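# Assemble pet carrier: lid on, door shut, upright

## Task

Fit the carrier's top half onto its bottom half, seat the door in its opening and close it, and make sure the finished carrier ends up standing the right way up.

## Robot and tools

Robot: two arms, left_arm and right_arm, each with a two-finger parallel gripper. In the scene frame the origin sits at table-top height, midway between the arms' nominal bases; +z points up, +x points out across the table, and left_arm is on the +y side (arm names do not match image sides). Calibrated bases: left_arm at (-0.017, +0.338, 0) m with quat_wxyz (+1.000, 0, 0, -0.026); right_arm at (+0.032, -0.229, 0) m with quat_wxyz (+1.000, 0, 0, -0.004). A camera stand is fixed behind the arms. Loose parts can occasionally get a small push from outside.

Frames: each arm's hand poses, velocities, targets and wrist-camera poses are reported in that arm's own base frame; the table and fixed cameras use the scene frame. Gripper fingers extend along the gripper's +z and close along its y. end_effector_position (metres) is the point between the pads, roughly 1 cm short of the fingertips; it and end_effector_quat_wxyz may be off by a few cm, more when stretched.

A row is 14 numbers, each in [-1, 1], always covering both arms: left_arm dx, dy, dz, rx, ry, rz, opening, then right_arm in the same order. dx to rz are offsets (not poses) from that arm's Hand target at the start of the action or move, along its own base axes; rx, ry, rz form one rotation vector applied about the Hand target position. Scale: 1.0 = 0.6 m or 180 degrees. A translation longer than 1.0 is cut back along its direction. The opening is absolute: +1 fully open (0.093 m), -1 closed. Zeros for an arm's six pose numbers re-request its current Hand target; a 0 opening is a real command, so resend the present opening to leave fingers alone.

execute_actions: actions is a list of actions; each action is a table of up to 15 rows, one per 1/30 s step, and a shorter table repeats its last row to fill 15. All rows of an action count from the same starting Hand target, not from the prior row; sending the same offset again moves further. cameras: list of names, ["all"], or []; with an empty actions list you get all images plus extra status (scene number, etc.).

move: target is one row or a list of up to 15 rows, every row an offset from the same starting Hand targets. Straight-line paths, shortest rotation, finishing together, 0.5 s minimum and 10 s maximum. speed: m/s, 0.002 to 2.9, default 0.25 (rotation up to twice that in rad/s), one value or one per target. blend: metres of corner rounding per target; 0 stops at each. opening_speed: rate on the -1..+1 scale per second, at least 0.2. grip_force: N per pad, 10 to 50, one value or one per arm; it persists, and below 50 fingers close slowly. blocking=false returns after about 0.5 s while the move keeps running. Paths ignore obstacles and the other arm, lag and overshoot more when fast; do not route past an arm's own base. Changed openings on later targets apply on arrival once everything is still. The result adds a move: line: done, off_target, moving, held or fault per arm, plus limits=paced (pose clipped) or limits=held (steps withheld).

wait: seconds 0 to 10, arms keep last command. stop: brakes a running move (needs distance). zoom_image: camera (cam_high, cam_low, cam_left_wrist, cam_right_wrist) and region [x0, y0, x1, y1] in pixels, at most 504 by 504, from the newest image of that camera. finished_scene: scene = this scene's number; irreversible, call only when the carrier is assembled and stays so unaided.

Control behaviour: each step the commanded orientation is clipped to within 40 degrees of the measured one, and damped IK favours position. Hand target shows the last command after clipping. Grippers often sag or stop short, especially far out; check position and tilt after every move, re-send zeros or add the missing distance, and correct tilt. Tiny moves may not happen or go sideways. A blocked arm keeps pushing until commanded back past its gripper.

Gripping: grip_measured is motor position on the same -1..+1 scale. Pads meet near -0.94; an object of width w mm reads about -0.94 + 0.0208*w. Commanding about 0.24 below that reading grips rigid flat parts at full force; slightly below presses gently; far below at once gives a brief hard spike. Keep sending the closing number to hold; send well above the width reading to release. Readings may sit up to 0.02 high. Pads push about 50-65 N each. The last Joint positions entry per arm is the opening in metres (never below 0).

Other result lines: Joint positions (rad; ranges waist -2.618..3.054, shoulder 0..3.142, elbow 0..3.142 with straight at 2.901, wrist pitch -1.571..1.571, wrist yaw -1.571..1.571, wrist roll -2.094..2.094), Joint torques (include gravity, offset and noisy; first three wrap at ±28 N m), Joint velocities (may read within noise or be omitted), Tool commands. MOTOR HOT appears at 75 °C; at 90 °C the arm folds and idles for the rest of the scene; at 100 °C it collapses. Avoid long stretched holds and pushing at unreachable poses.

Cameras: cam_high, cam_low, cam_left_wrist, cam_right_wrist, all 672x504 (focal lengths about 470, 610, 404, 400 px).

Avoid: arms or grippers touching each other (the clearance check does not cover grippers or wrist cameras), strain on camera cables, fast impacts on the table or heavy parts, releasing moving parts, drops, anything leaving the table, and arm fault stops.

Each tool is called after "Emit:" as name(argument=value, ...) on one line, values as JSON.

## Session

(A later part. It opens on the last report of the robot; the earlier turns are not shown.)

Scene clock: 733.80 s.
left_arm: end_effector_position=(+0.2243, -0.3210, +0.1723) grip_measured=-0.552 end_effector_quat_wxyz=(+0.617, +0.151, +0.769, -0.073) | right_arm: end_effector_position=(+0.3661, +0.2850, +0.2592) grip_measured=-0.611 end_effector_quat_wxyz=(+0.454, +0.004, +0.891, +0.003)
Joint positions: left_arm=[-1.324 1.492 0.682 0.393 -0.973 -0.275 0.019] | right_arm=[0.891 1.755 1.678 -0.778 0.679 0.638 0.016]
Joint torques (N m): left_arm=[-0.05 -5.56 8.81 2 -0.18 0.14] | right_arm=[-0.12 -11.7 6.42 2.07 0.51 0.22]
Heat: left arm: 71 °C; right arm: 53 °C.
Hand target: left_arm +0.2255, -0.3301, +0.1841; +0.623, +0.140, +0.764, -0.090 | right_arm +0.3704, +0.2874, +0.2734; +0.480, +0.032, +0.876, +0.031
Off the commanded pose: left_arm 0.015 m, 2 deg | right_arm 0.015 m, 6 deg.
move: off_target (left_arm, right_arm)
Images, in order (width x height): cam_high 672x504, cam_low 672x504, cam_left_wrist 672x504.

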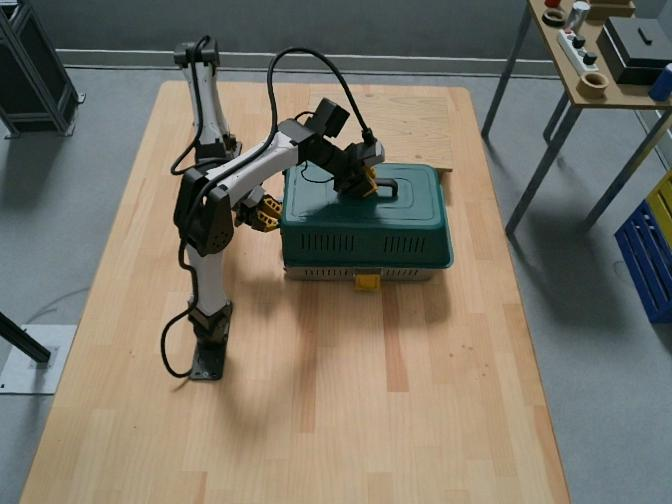

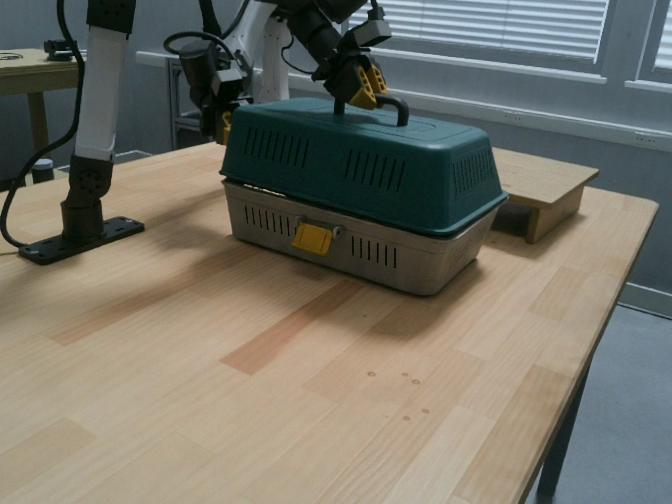

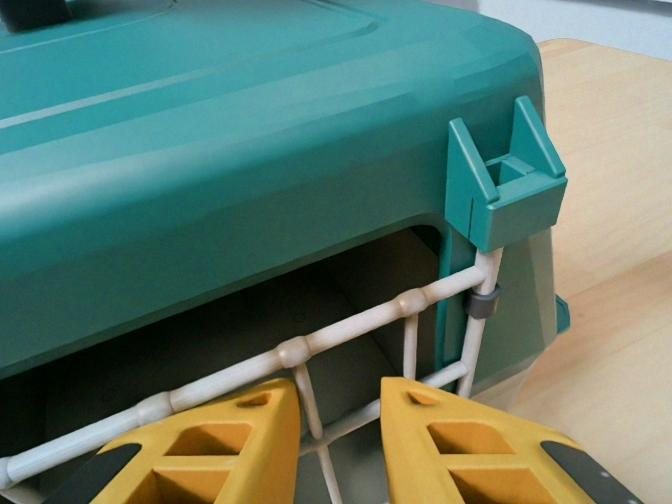

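Emit:
move(target=[0,0,0,0,0,0,-0.55, 0.001,0.005,-0.014,0,0.004,0,-1], speed=0.05, cameras=["cam_left_wrist","cam_low","cam_high"])

Emit:
zoom_image(camera="cam_left_wrist", region=[430, 50, 650, 350])

Emit:
zoom_image(camera="cam_low", region=[210, 150, 290, 230])

Emit:
zoom_image(camera="cam_low", region=[420, 170, 520, 255])

Emit:
zoom_image(camera="cam_high", region=[265, 140, 345, 290])

Scene clock: 740.73 s.
left_arm: end_effector_position=(+0.2243, -0.3210, +0.1723) grip_measured=-0.552 end_effector_quat_wxyz=(+0.617, +0.151, +0.769, -0.073) | right_arm: end_effector_position=(+0.3662, +0.2851, +0.2585) grip_measured=-0.611 end_effector_quat_wxyz=(+0.454, +0.004, +0.891, +0.004)
Joint positions: left_arm=[-1.324 1.492 0.682 0.393 -0.973 -0.275 0.019] | right_arm=[0.891 1.755 1.675 -0.775 0.679 0.638 0.016]
Joint torques (N m): left_arm=[0.03 -5.46 8.95 2.04 -0.21 0.15] | right_arm=[0.01 -10.26 6.04 2.12 0.45 0.32]
Heat: left arm: 71 °C; right arm: 52 °C.
Hand target: left_arm +0.2255, -0.3301, +0.1841; +0.623, +0.140, +0.764, -0.090 | right_arm +0.3709, +0.2905, +0.2649; +0.474, +0.032, +0.879, +0.031
Off the commanded pose: left_arm 0.015 m, 2 deg | right_arm 0.010 m, 5 deg.
move: off_target (left_arm, right_arm)
Images, in order (width x height): cam_high 672x504, cam_low 672x504, cam_left_wrist 672x504.

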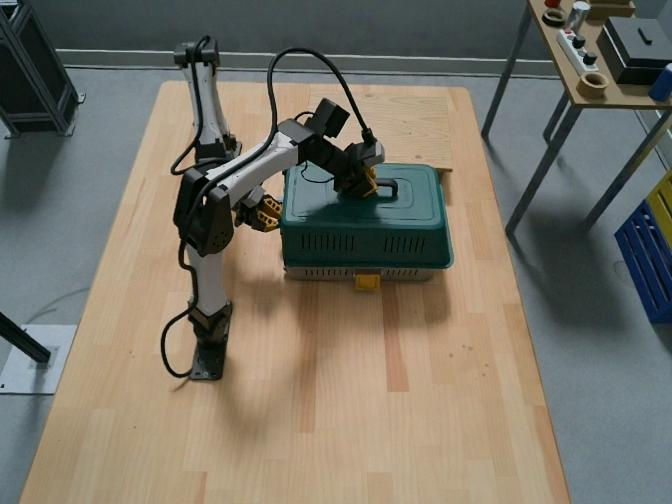

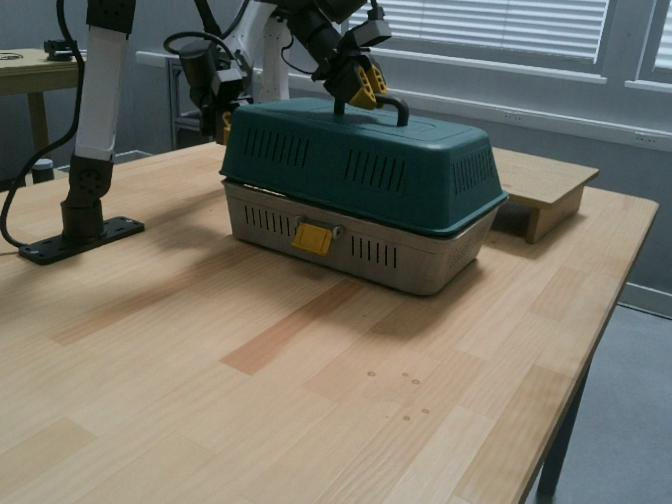

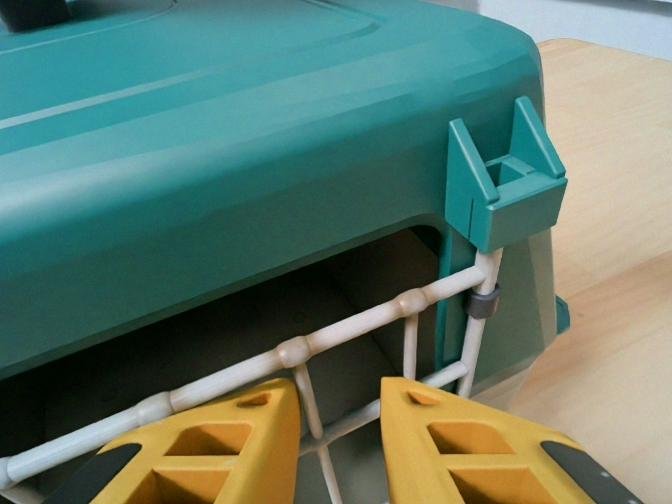

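Scaled by 1.680 from the camera's 672x504 image, which has a finer 960x720 frame.

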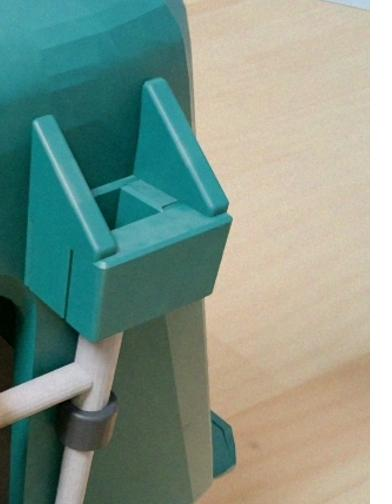

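Scaled by 6.300 from the camera's 672x504 image, which has a finer 960x720 frame.

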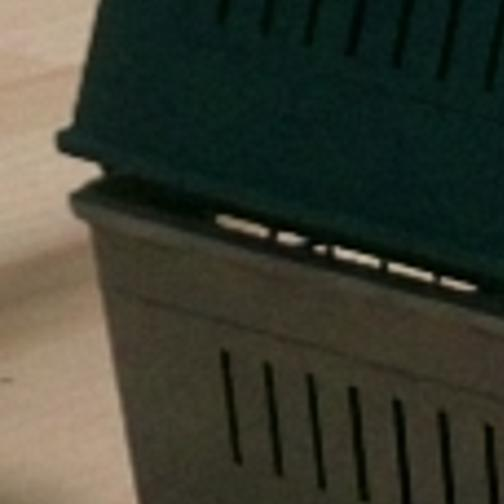

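Scaled by 5.040 from the camera's 672x504 image, which has a finer 960x720 frame.

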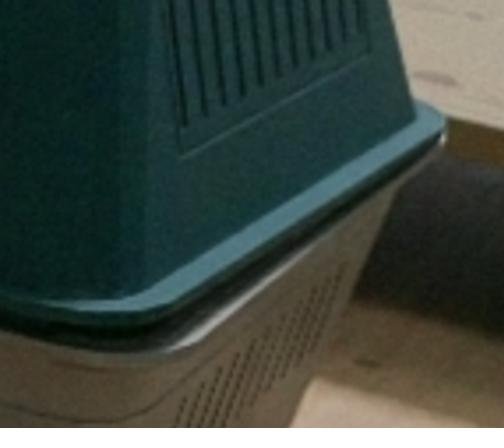

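Scaled by 3.360 from the camera's 672x504 image, which has a finer 960x720 frame.

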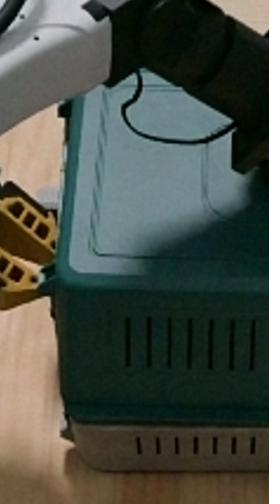

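Emit:
move(target=[0.008,0,0,0,0,0,-0.55, 0,0,0,0,0,0,-1], speed=0.03, cameras=["cam_left_wrist","cam_low"])

Emit:
zoom_image(camera="cam_left_wrist", region=[430, 50, 650, 350])

Emit:
zoom_image(camera="cam_low", region=[210, 150, 290, 230])

Scene clock: 746.97 s.
left_arm: end_effector_position=(+0.2246, -0.3207, +0.1723) grip_measured=-0.552 end_effector_quat_wxyz=(+0.617, +0.150, +0.769, -0.072) | right_arm: end_effector_position=(+0.3664, +0.2854, +0.2588) grip_measured=-0.611 end_effector_quat_wxyz=(+0.455, +0.004, +0.891, +0.004)
Joint positions: left_arm=[-1.323 1.492 0.682 0.393 -0.973 -0.275 0.019] | right_arm=[0.891 1.755 1.675 -0.773 0.679 0.638 0.016]
Joint torques (N m): left_arm=[1.03 -5.12 9.03 2.15 -0.04 0.25] | right_arm=[-0.02 -10.29 5.98 2.1 0.47 0.31]
Heat: left arm: 71 °C; right arm: 52 °C.
Hand target: left_arm +0.2303, -0.3301, +0.1841; +0.623, +0.140, +0.764, -0.090 | right_arm +0.3710, +0.2905, +0.2649; +0.474, +0.032, +0.879, +0.031
Off the commanded pose: left_arm 0.016 m, 2 deg | right_arm 0.009 m, 5 deg.
move: off_target (left_arm, right_arm)
Images, in order (width x height): cam_low 672x504, cam_left_wrist 672x504.

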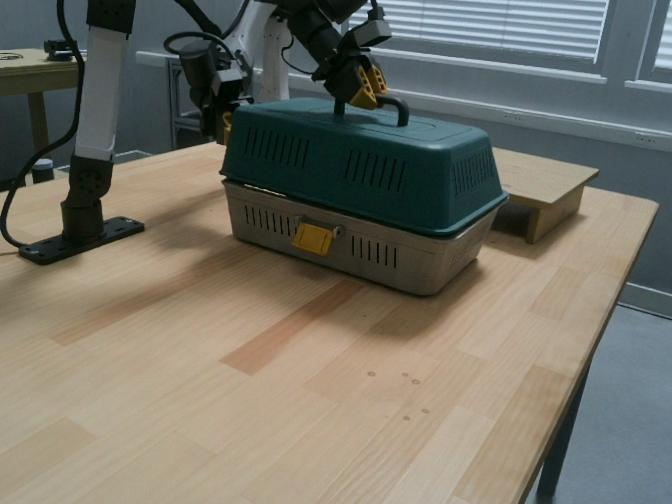

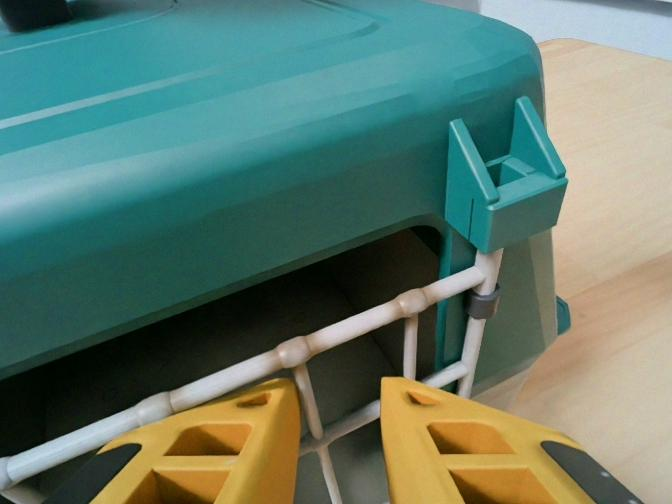

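Scaled by 1.680 from the camera's 672x504 image, which has a finer 960x720 frame.

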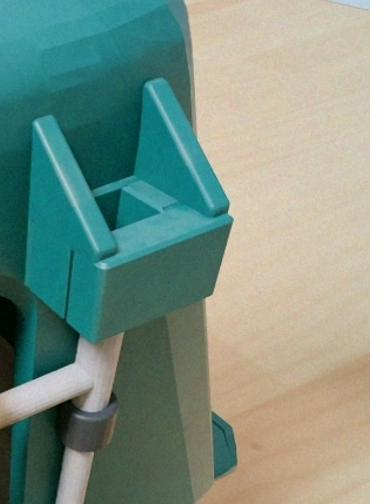

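Scaled by 6.300 from the camera's 672x504 image, which has a finer 960x720 frame.

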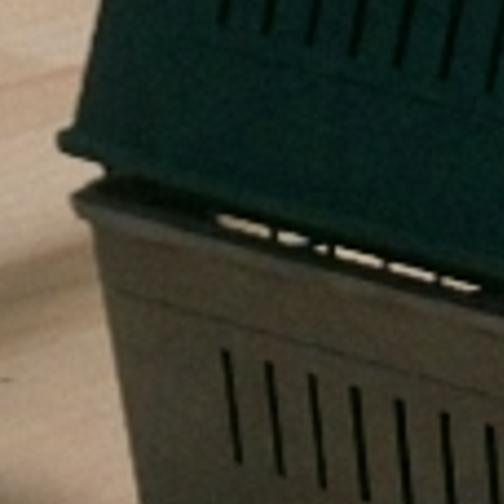

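Emit:
move(target=[0.006,0,0,0,0,0,-0.55, 0,0,0,0,0,0,-1], speed=0.03, cameras=["cam_left_wrist"])

Emit:
zoom_image(camera="cam_left_wrist", region=[430, 50, 650, 350])

Scene clock: 752.00 s.
left_arm: end_effector_position=(+0.2259, -0.3202, +0.1721) grip_measured=-0.552 end_effector_quat_wxyz=(+0.617, +0.151, +0.769, -0.070) | right_arm: end_effector_position=(+0.3671, +0.2858, +0.2586) grip_measured=-0.611 end_effector_quat_wxyz=(+0.456, +0.005, +0.890, +0.006)
Joint positions: left_arm=[-1.319 1.492 0.682 0.393 -0.97 -0.27 0.019] | right_arm=[0.891 1.755 1.672 -0.766 0.679 0.637 0.016]
Joint torques (N m): left_arm=[1.68 -4.94 9.18 2.23 0.01 0.26] | right_arm=[0.08 -10.33 6.23 2.04 0.45 0.32]
Heat: left arm: 71 °C; right arm: 52 °C.
Hand target: left_arm +0.2339, -0.3301, +0.1841; +0.623, +0.140, +0.764, -0.090 | right_arm +0.3710, +0.2905, +0.2650; +0.474, +0.032, +0.879, +0.031
Off the commanded pose: left_arm 0.018 m, 3 deg | right_arm 0.009 m, 5 deg.
move: off_target (left_arm, right_arm)
Images, in order (width x height): cam_left_wrist 672x504.

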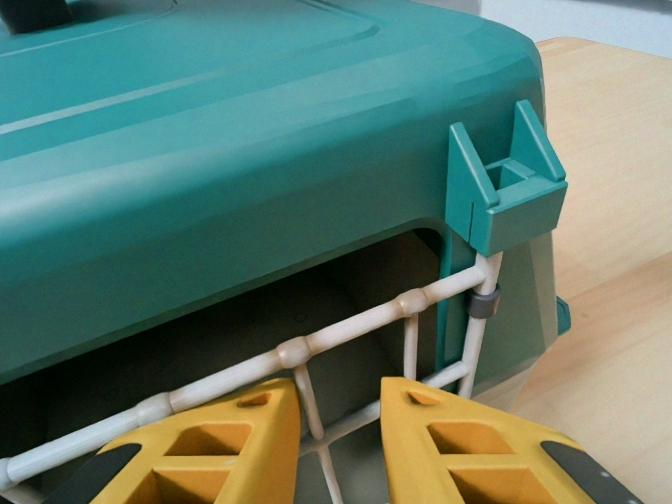

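Scaled by 1.680 from the camera's 672x504 image, which has a finer 960x720 frame.

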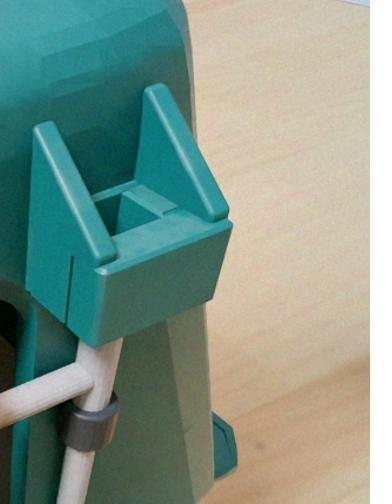

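Emit:
move(target=[0.004,0,0,0,0,0,-0.55, 0,0,-0.005,0,0.002,0,-1], speed=0.03, cameras=["cam_left_wrist","cam_low"])

Emit:
zoom_image(camera="cam_left_wrist", region=[430, 50, 650, 350])

Emit:
zoom_image(camera="cam_low", region=[200, 150, 530, 310])

Scene clock: 756.33 s.
left_arm: end_effector_position=(+0.2273, -0.3199, +0.1718) grip_measured=-0.552 end_effector_quat_wxyz=(+0.616, +0.153, +0.769, -0.070) | right_arm: end_effector_position=(+0.3682, +0.2857, +0.2583) grip_measured=-0.611 end_effector_quat_wxyz=(+0.457, +0.006, +0.889, +0.006)
Joint positions: left_arm=[-1.313 1.492 0.682 0.394 -0.963 -0.265 0.019] | right_arm=[0.889 1.755 1.668 -0.757 0.679 0.635 0.016]
Joint torques (N m): left_arm=[1.78 -4.82 9.14 2.28 0.05 0.24] | right_arm=[0.12 -10.15 6.08 2 0.41 0.37]
Heat: left arm: 71 °C; right arm: 51 °C.
Hand target: left_arm +0.2363, -0.3301, +0.1841; +0.623, +0.140, +0.764, -0.090 | right_arm +0.3709, +0.2905, +0.2619; +0.471, +0.032, +0.881, +0.030
Off the commanded pose: left_arm 0.018 m, 3 deg | right_arm 0.007 m, 5 deg.
move: off_target (left_arm, right_arm)
Images, in order (width x height): cam_low 672x504, cam_left_wrist 672x504.

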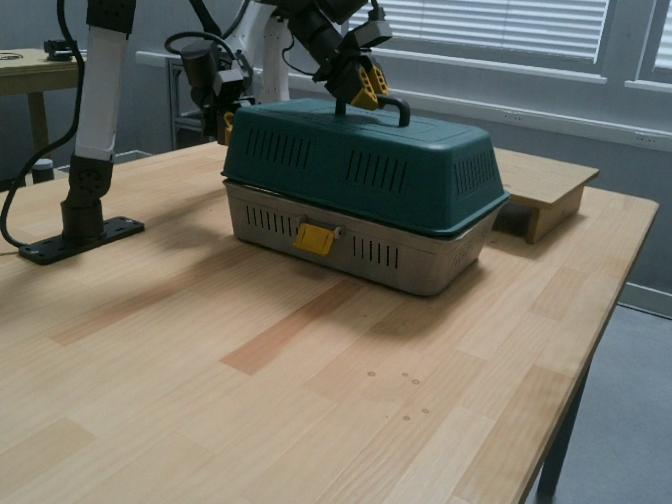

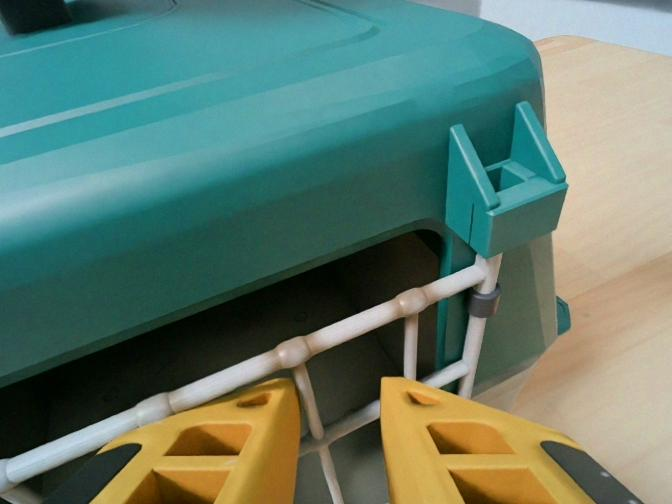

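Scaled by 1.680 from the camera's 672x504 image, which has a finer 960x720 frame.

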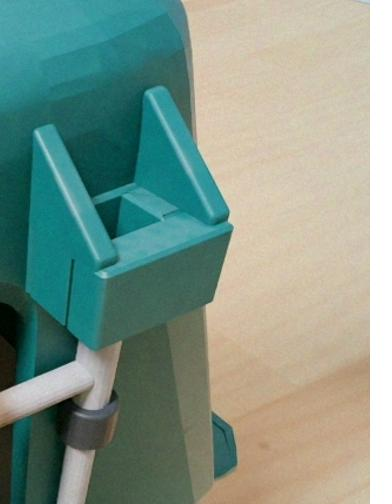

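Scaled by 1.527 from the camera's 672x504 image, which has a finer 960x720 frame.

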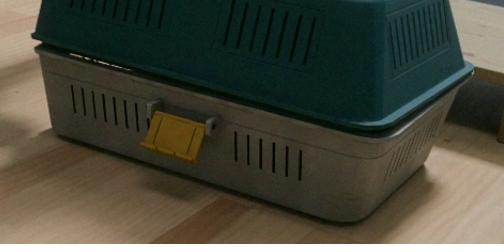

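Emit:
move(target=[-0.008,0,0,0,0,0,-0.55, -0.002,-0.002,-0.014,0,0.004,0,-1], speed=0.03, cameras=["cam_left_wrist","cam_low"])

Emit:
zoom_image(camera="cam_left_wrist", region=[430, 50, 650, 350])

Emit:
zoom_image(camera="cam_low", region=[200, 150, 530, 310])

Scene clock: 760.63 s.
left_arm: end_effector_position=(+0.2273, -0.3199, +0.1718) grip_measured=-0.552 end_effector_quat_wxyz=(+0.616, +0.153, +0.769, -0.070) | right_arm: end_effector_position=(+0.3686, +0.2857, +0.2571) grip_measured=-0.611 end_effector_quat_wxyz=(+0.461, +0.007, +0.887, +0.009)
Joint positions: left_arm=[-1.313 1.492 0.682 0.394 -0.963 -0.265 0.019] | right_arm=[0.889 1.748 1.648 -0.733 0.681 0.632 0.016]
Joint torques (N m): left_arm=[0.54 -4.96 9.25 2.14 -0.15 0.2] | right_arm=[-0.05 -9.68 5.3 1.9 0.31 0.48]
Heat: left arm: 71 °C; right arm: 51 °C.
Hand target: left_arm +0.2315, -0.3301, +0.1841; +0.623, +0.140, +0.764, -0.090 | right_arm +0.3697, +0.2893, +0.2535; +0.466, +0.032, +0.884, +0.030
Off the commanded pose: left_arm 0.016 m, 3 deg | right_arm 0.005 m, 4 deg.
move: off_target (left_arm, right_arm)
Images, in order (width x height): cam_low 672x504, cam_left_wrist 672x504.

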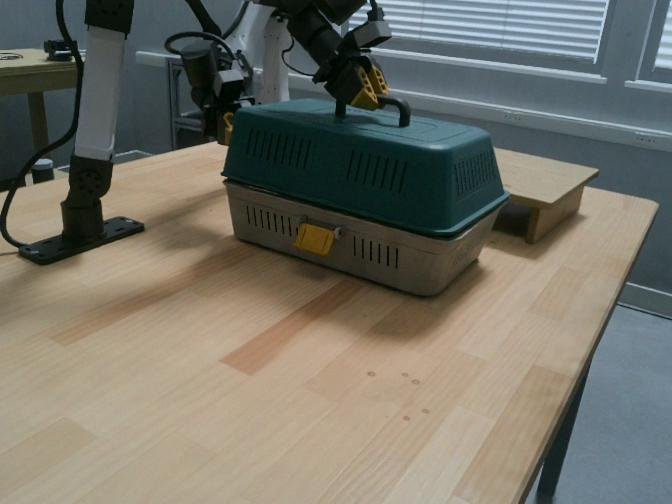

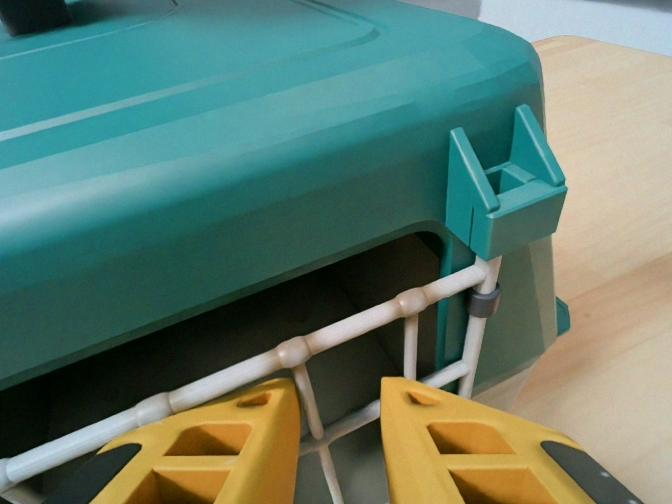

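Scaled by 1.680 from the camera's 672x504 image, which has a finer 960x720 frame.

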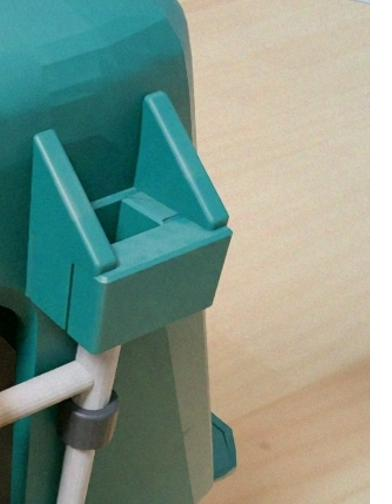

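Scaled by 1.527 from the camera's 672x504 image, which has a finer 960x720 frame.

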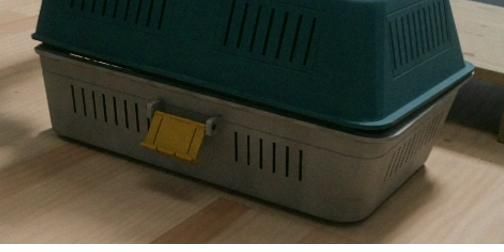

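Emit:
move(target=[-0.004,0,0,0,0,0,-0.55, 0,-0.003,-0.012,0,0.002,0,-1], speed=0.03, cameras=["cam_left_wrist","cam_low"])

Emit:
zoom_image(camera="cam_left_wrist", region=[430, 50, 650, 350])

Emit:
zoom_image(camera="cam_low", region=[200, 150, 530, 310])

Scene clock: 763.83 s.
left_arm: end_effector_position=(+0.2273, -0.3199, +0.1718) grip_measured=-0.552 end_effector_quat_wxyz=(+0.616, +0.153, +0.769, -0.070) | right_arm: end_effector_position=(+0.3692, +0.2850, +0.2568) grip_measured=-0.611 end_effector_quat_wxyz=(+0.468, +0.008, +0.884, +0.011)
Joint positions: left_arm=[-1.313 1.492 0.682 0.394 -0.963 -0.265 0.019] | right_arm=[0.889 1.736 1.621 -0.698 0.688 0.625 0.016]
Joint torques (N m): left_arm=[0.05 -5.23 8.99 2.09 -0.19 0.17] | right_arm=[-0.39 -9.07 4.94 1.79 0.17 0.53]
Heat: left arm: 71 °C; right arm: 50 °C.
Hand target: left_arm +0.2292, -0.3300, +0.1841; +0.623, +0.140, +0.764, -0.089 | right_arm +0.3698, +0.2875, +0.2463; +0.463, +0.032, +0.885, +0.030
Off the commanded pose: left_arm 0.016 m, 3 deg | right_arm 0.011 m, 4 deg.
move: off_target (left_arm, right_arm)
Images, in order (width x height): cam_low 672x504, cam_left_wrist 672x504.

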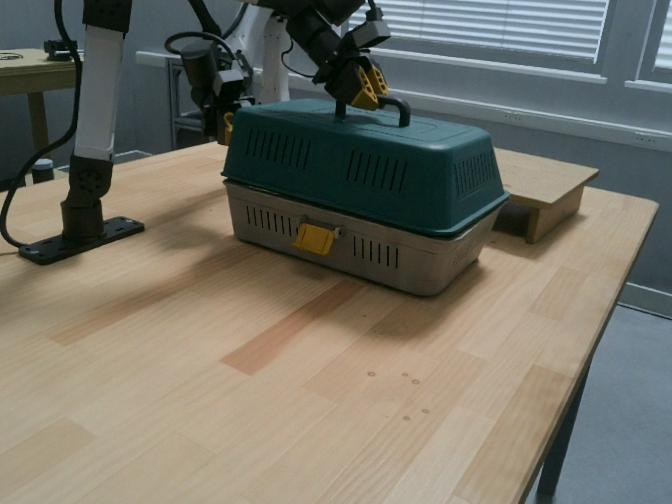

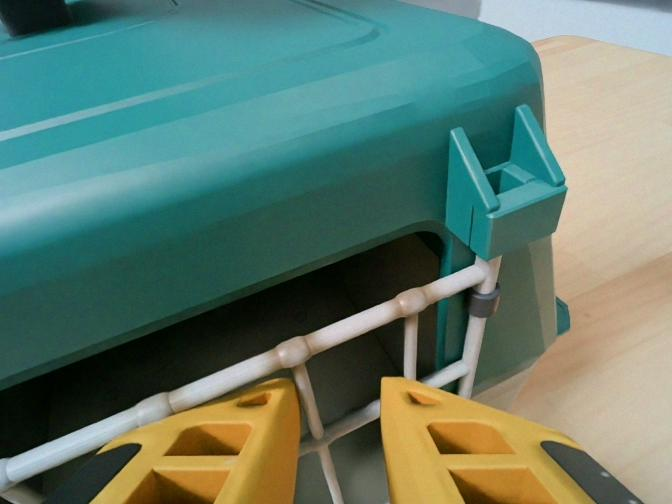

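Scaled by 1.680 from the camera's 672x504 image, which has a finer 960x720 frame.

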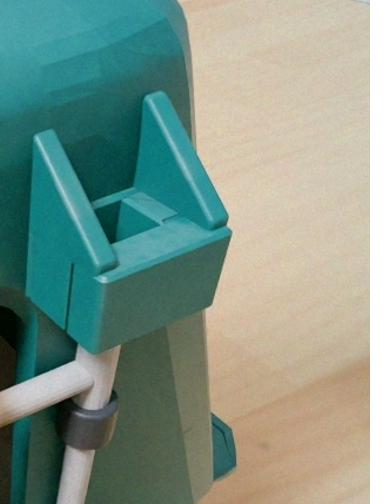

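Scaled by 1.527 from the camera's 672x504 image, which has a finer 960x720 frame.

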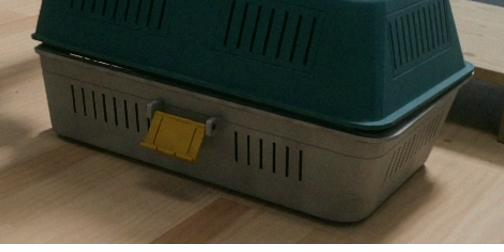

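Emit:
move(target=[[-0.1,0.03,0.02,0,0,0,-0.55, 0,0,0.005,0,0,0,-1],[-0.18,0.24,0.08,0,0,0,-0.55, 0,0,0.005,0,0,0,-1]], speed=0.12, blend=[0.02,0], cameras=["all"])

Emit:
zoom_image(camera="cam_left_wrist", region=[100, 50, 600, 420])

Scene clock: 771.13 s.
left_arm: end_effector_position=(+0.1224, -0.1828, +0.2200) grip_measured=-0.552 end_effector_quat_wxyz=(+0.616, +0.158, +0.768, -0.075) | right_arm: end_effector_position=(+0.3692, +0.2850, +0.2568) grip_measured=-0.611 end_effector_quat_wxyz=(+0.468, +0.008, +0.884, +0.011)
Joint positions: left_arm=[-1.818 0.918 0.7 -1.038 -1.328 -1.166 0.019] | right_arm=[0.889 1.736 1.621 -0.698 0.688 0.625 0.016]
Joint torques (N m): left_arm=[-0.4 -0.43 9.13 0.75 -0.83 -0.12] | right_arm=[-0.42 -8.99 6 1.72 0.17 0.52]
Heat: left arm: 71 °C; right arm: 49 °C.
Hand target: left_arm +0.1212, -0.1860, +0.2321; +0.623, +0.140, +0.764, -0.090 | right_arm +0.3698, +0.2876, +0.2493; +0.463, +0.032, +0.885, +0.030
Off the commanded pose: left_arm 0.013 m, 3 deg | right_arm 0.008 m, 4 deg.
move: off_target (left_arm, right_arm)

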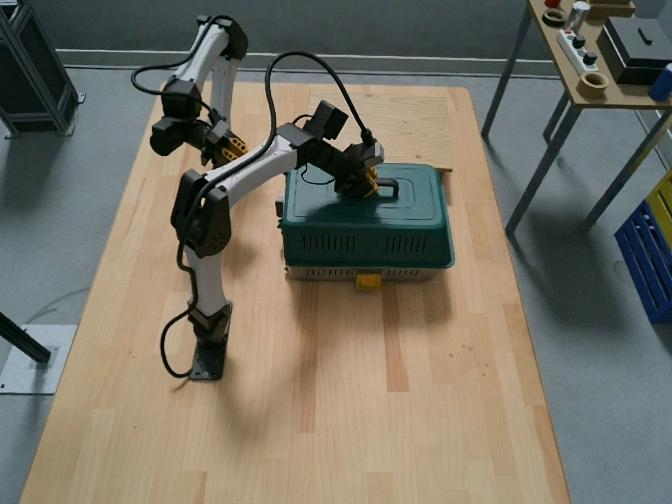

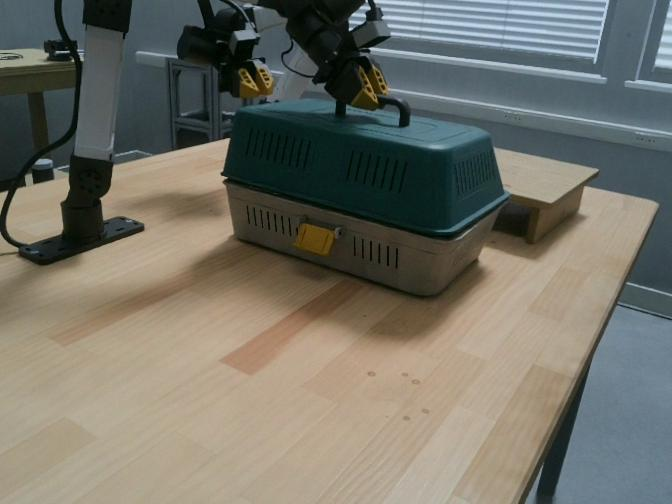

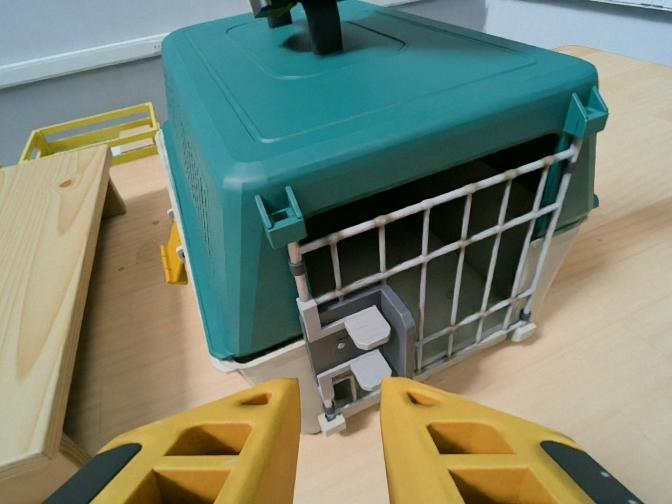

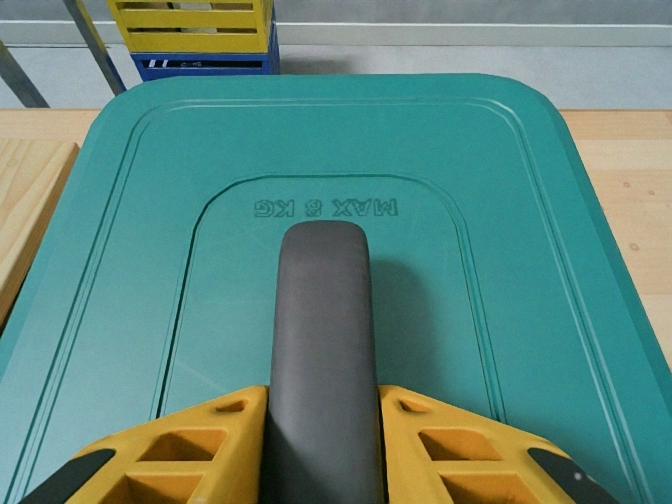

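Scaled by 1.008 from the camera's 672x504 image, which has a finer 960x720 frame.

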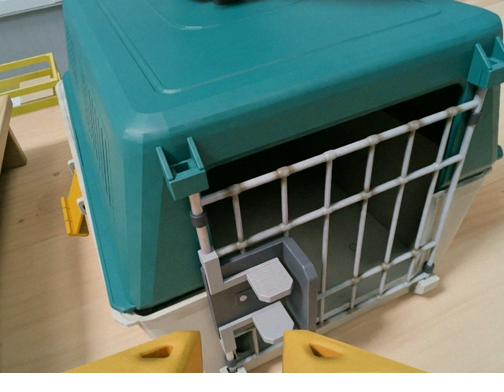

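Emit:
zoom_image(camera="cam_left_wrist", region=[200, 160, 420, 450])

Emit:
zoom_image(camera="cam_left_wrist", region=[480, 70, 640, 350])

Emit:
zoom_image(camera="cam_left_wrist", region=[140, 100, 300, 420])

Scaled by 1.738 from the camera's 672x504 image, which has a finer 960x720 frame.

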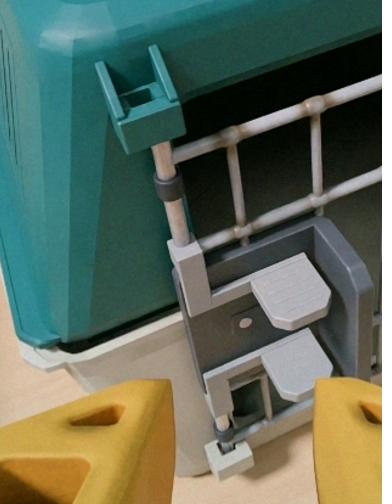

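Scaled by 1.800 from the camera's 672x504 image, which has a finer 960x720 frame.

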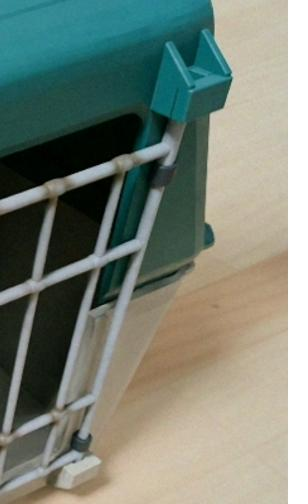

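Scaled by 1.575 from the camera's 672x504 image, which has a finer 960x720 frame.

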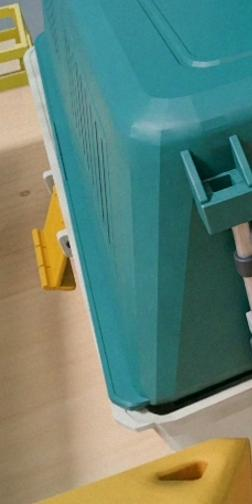

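Emit:
move(target=[0,0,0,0,0,0,-0.55, -0.002,0.014,0.03,0,-0.008,0,-1], speed=0.04, cameras=["cam_left_wrist","cam_low","cam_high"])

Emit:
zoom_image(camera="cam_left_wrist", region=[140, 100, 420, 450])

Emit:
zoom_image(camera="cam_left_wrist", region=[480, 70, 640, 350])

Scene clock: 780.23 s.
left_arm: end_effector_position=(+0.1225, -0.1827, +0.2199) grip_measured=-0.552 end_effector_quat_wxyz=(+0.616, +0.158, +0.768, -0.075) | right_arm: end_effector_position=(+0.3666, +0.2864, +0.2589) grip_measured=-0.611 end_effector_quat_wxyz=(+0.465, +0.008, +0.885, +0.009)
Joint positions: left_arm=[-1.818 0.918 0.7 -1.039 -1.328 -1.166 0.019] | right_arm=[0.896 1.743 1.644 -0.73 0.691 0.637 0.016]
Joint torques (N m): left_arm=[-0.49 -0.59 8.76 0.79 -0.81 -0.04] | right_arm=[0.91 -8.01 10.71 1.61 0.44 0.41]
Heat: left arm: 71 °C; right arm: 49 °C.
Hand target: left_arm +0.1214, -0.1860, +0.2319; +0.623, +0.141, +0.764, -0.091 | right_arm +0.3686, +0.2959, +0.2672; +0.474, +0.032, +0.879, +0.031
Off the commanded pose: left_arm 0.013 m, 3 deg | right_arm 0.013 m, 4 deg.
move: off_target (left_arm, right_arm)
Images, in order (width x height): cam_high 672x504, cam_low 672x504, cam_left_wrist 672x504.

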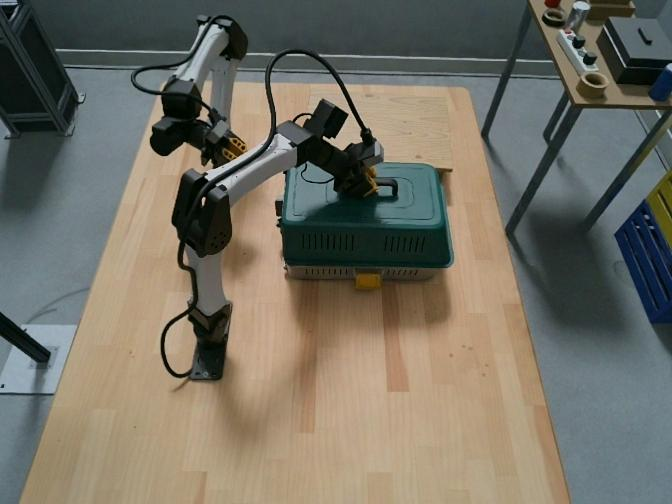

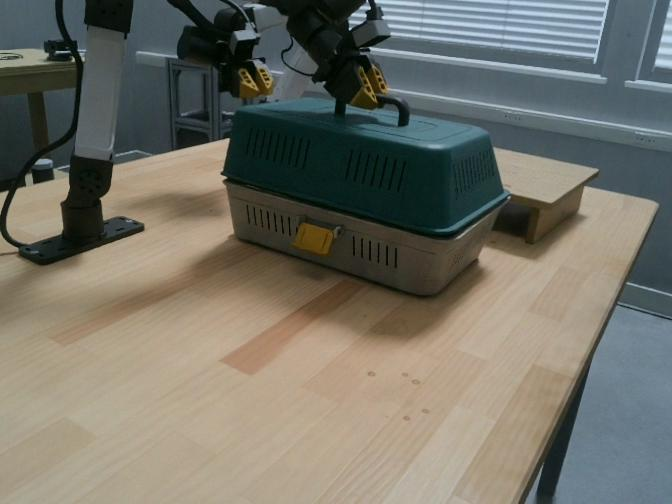

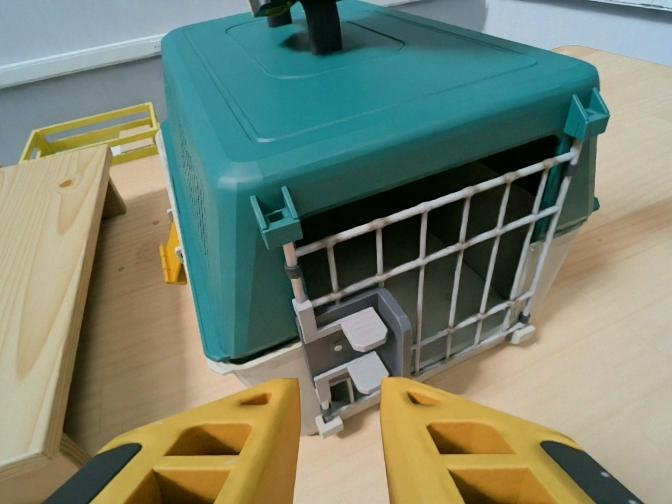

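Scaled by 1.440 from the camera's 672x504 image, which has a finer 960x720 frame.

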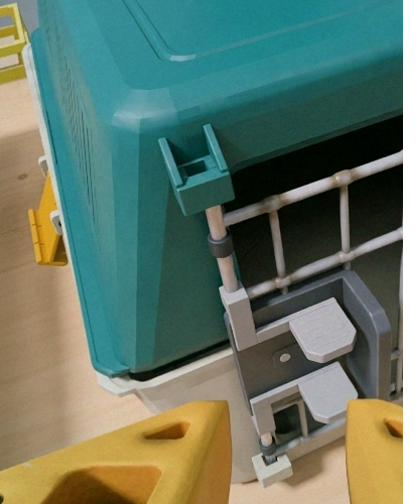

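Scaled by 1.800 from the camera's 672x504 image, which has a finer 960x720 frame.

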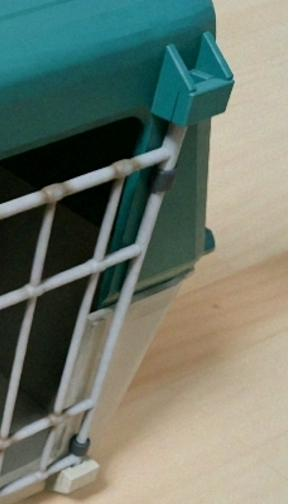

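Emit:
move(target=[0,0,0,0,0,0,-0.55, 0.002,-0.002,-0.024,0,0.004,0,-1], speed=0.04, cameras=["cam_left_wrist","cam_low","cam_high"])

Emit:
zoom_image(camera="cam_left_wrist", region=[140, 100, 420, 450])

Emit:
zoom_image(camera="cam_low", region=[200, 150, 530, 310])

Scene clock: 784.83 s.
left_arm: end_effector_position=(+0.1225, -0.1827, +0.2199) grip_measured=-0.552 end_effector_quat_wxyz=(+0.616, +0.158, +0.768, -0.075) | right_arm: end_effector_position=(+0.3666, +0.2865, +0.2589) grip_measured=-0.611 end_effector_quat_wxyz=(+0.465, +0.009, +0.885, +0.010)
Joint positions: left_arm=[-1.818 0.918 0.7 -1.039 -1.328 -1.166 0.019] | right_arm=[0.896 1.743 1.644 -0.729 0.691 0.638 0.016]
Joint torques (N m): left_arm=[-0.49 -0.75 8.77 0.76 -0.86 -0.05] | right_arm=[0.24 -7.92 6.41 1.92 0.31 0.46]
Heat: left arm: 71 °C; right arm: 49 °C.
Hand target: left_arm +0.1214, -0.1860, +0.2319; +0.623, +0.141, +0.764, -0.091 | right_arm +0.3698, +0.2947, +0.2528; +0.469, +0.032, +0.882, +0.030
Off the commanded pose: left_arm 0.012 m, 3 deg | right_arm 0.011 m, 4 deg.
move: off_target (left_arm, right_arm)
Images, in order (width x height): cam_high 672x504, cam_low 672x504, cam_left_wrist 672x504.

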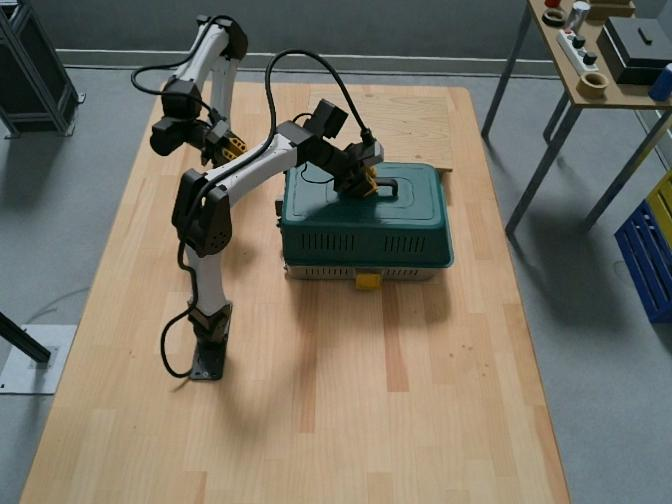

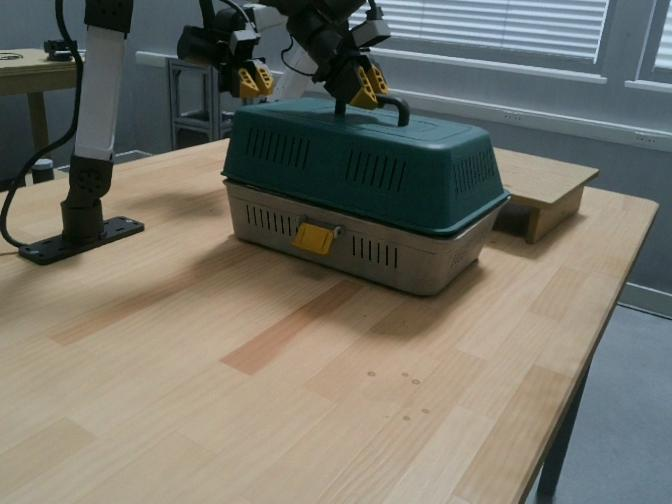

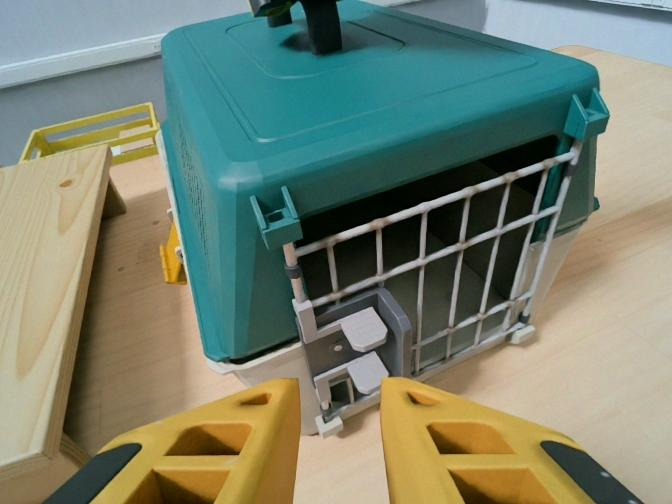

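Scaled by 1.440 from the camera's 672x504 image, which has a finer 960x720 frame.

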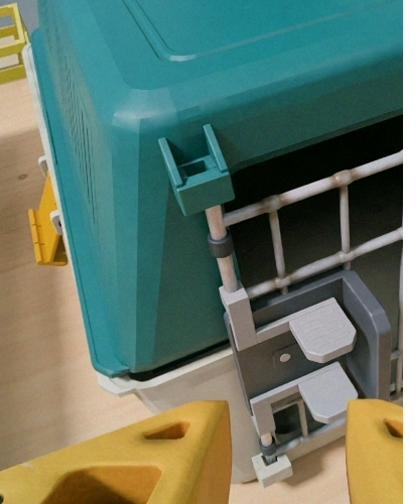

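Scaled by 1.527 from the camera's 672x504 image, which has a finer 960x720 frame.

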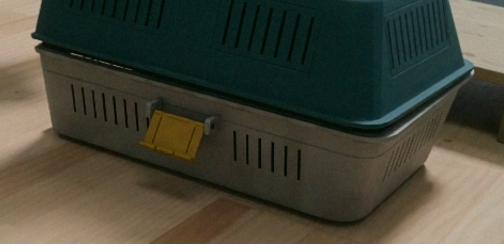

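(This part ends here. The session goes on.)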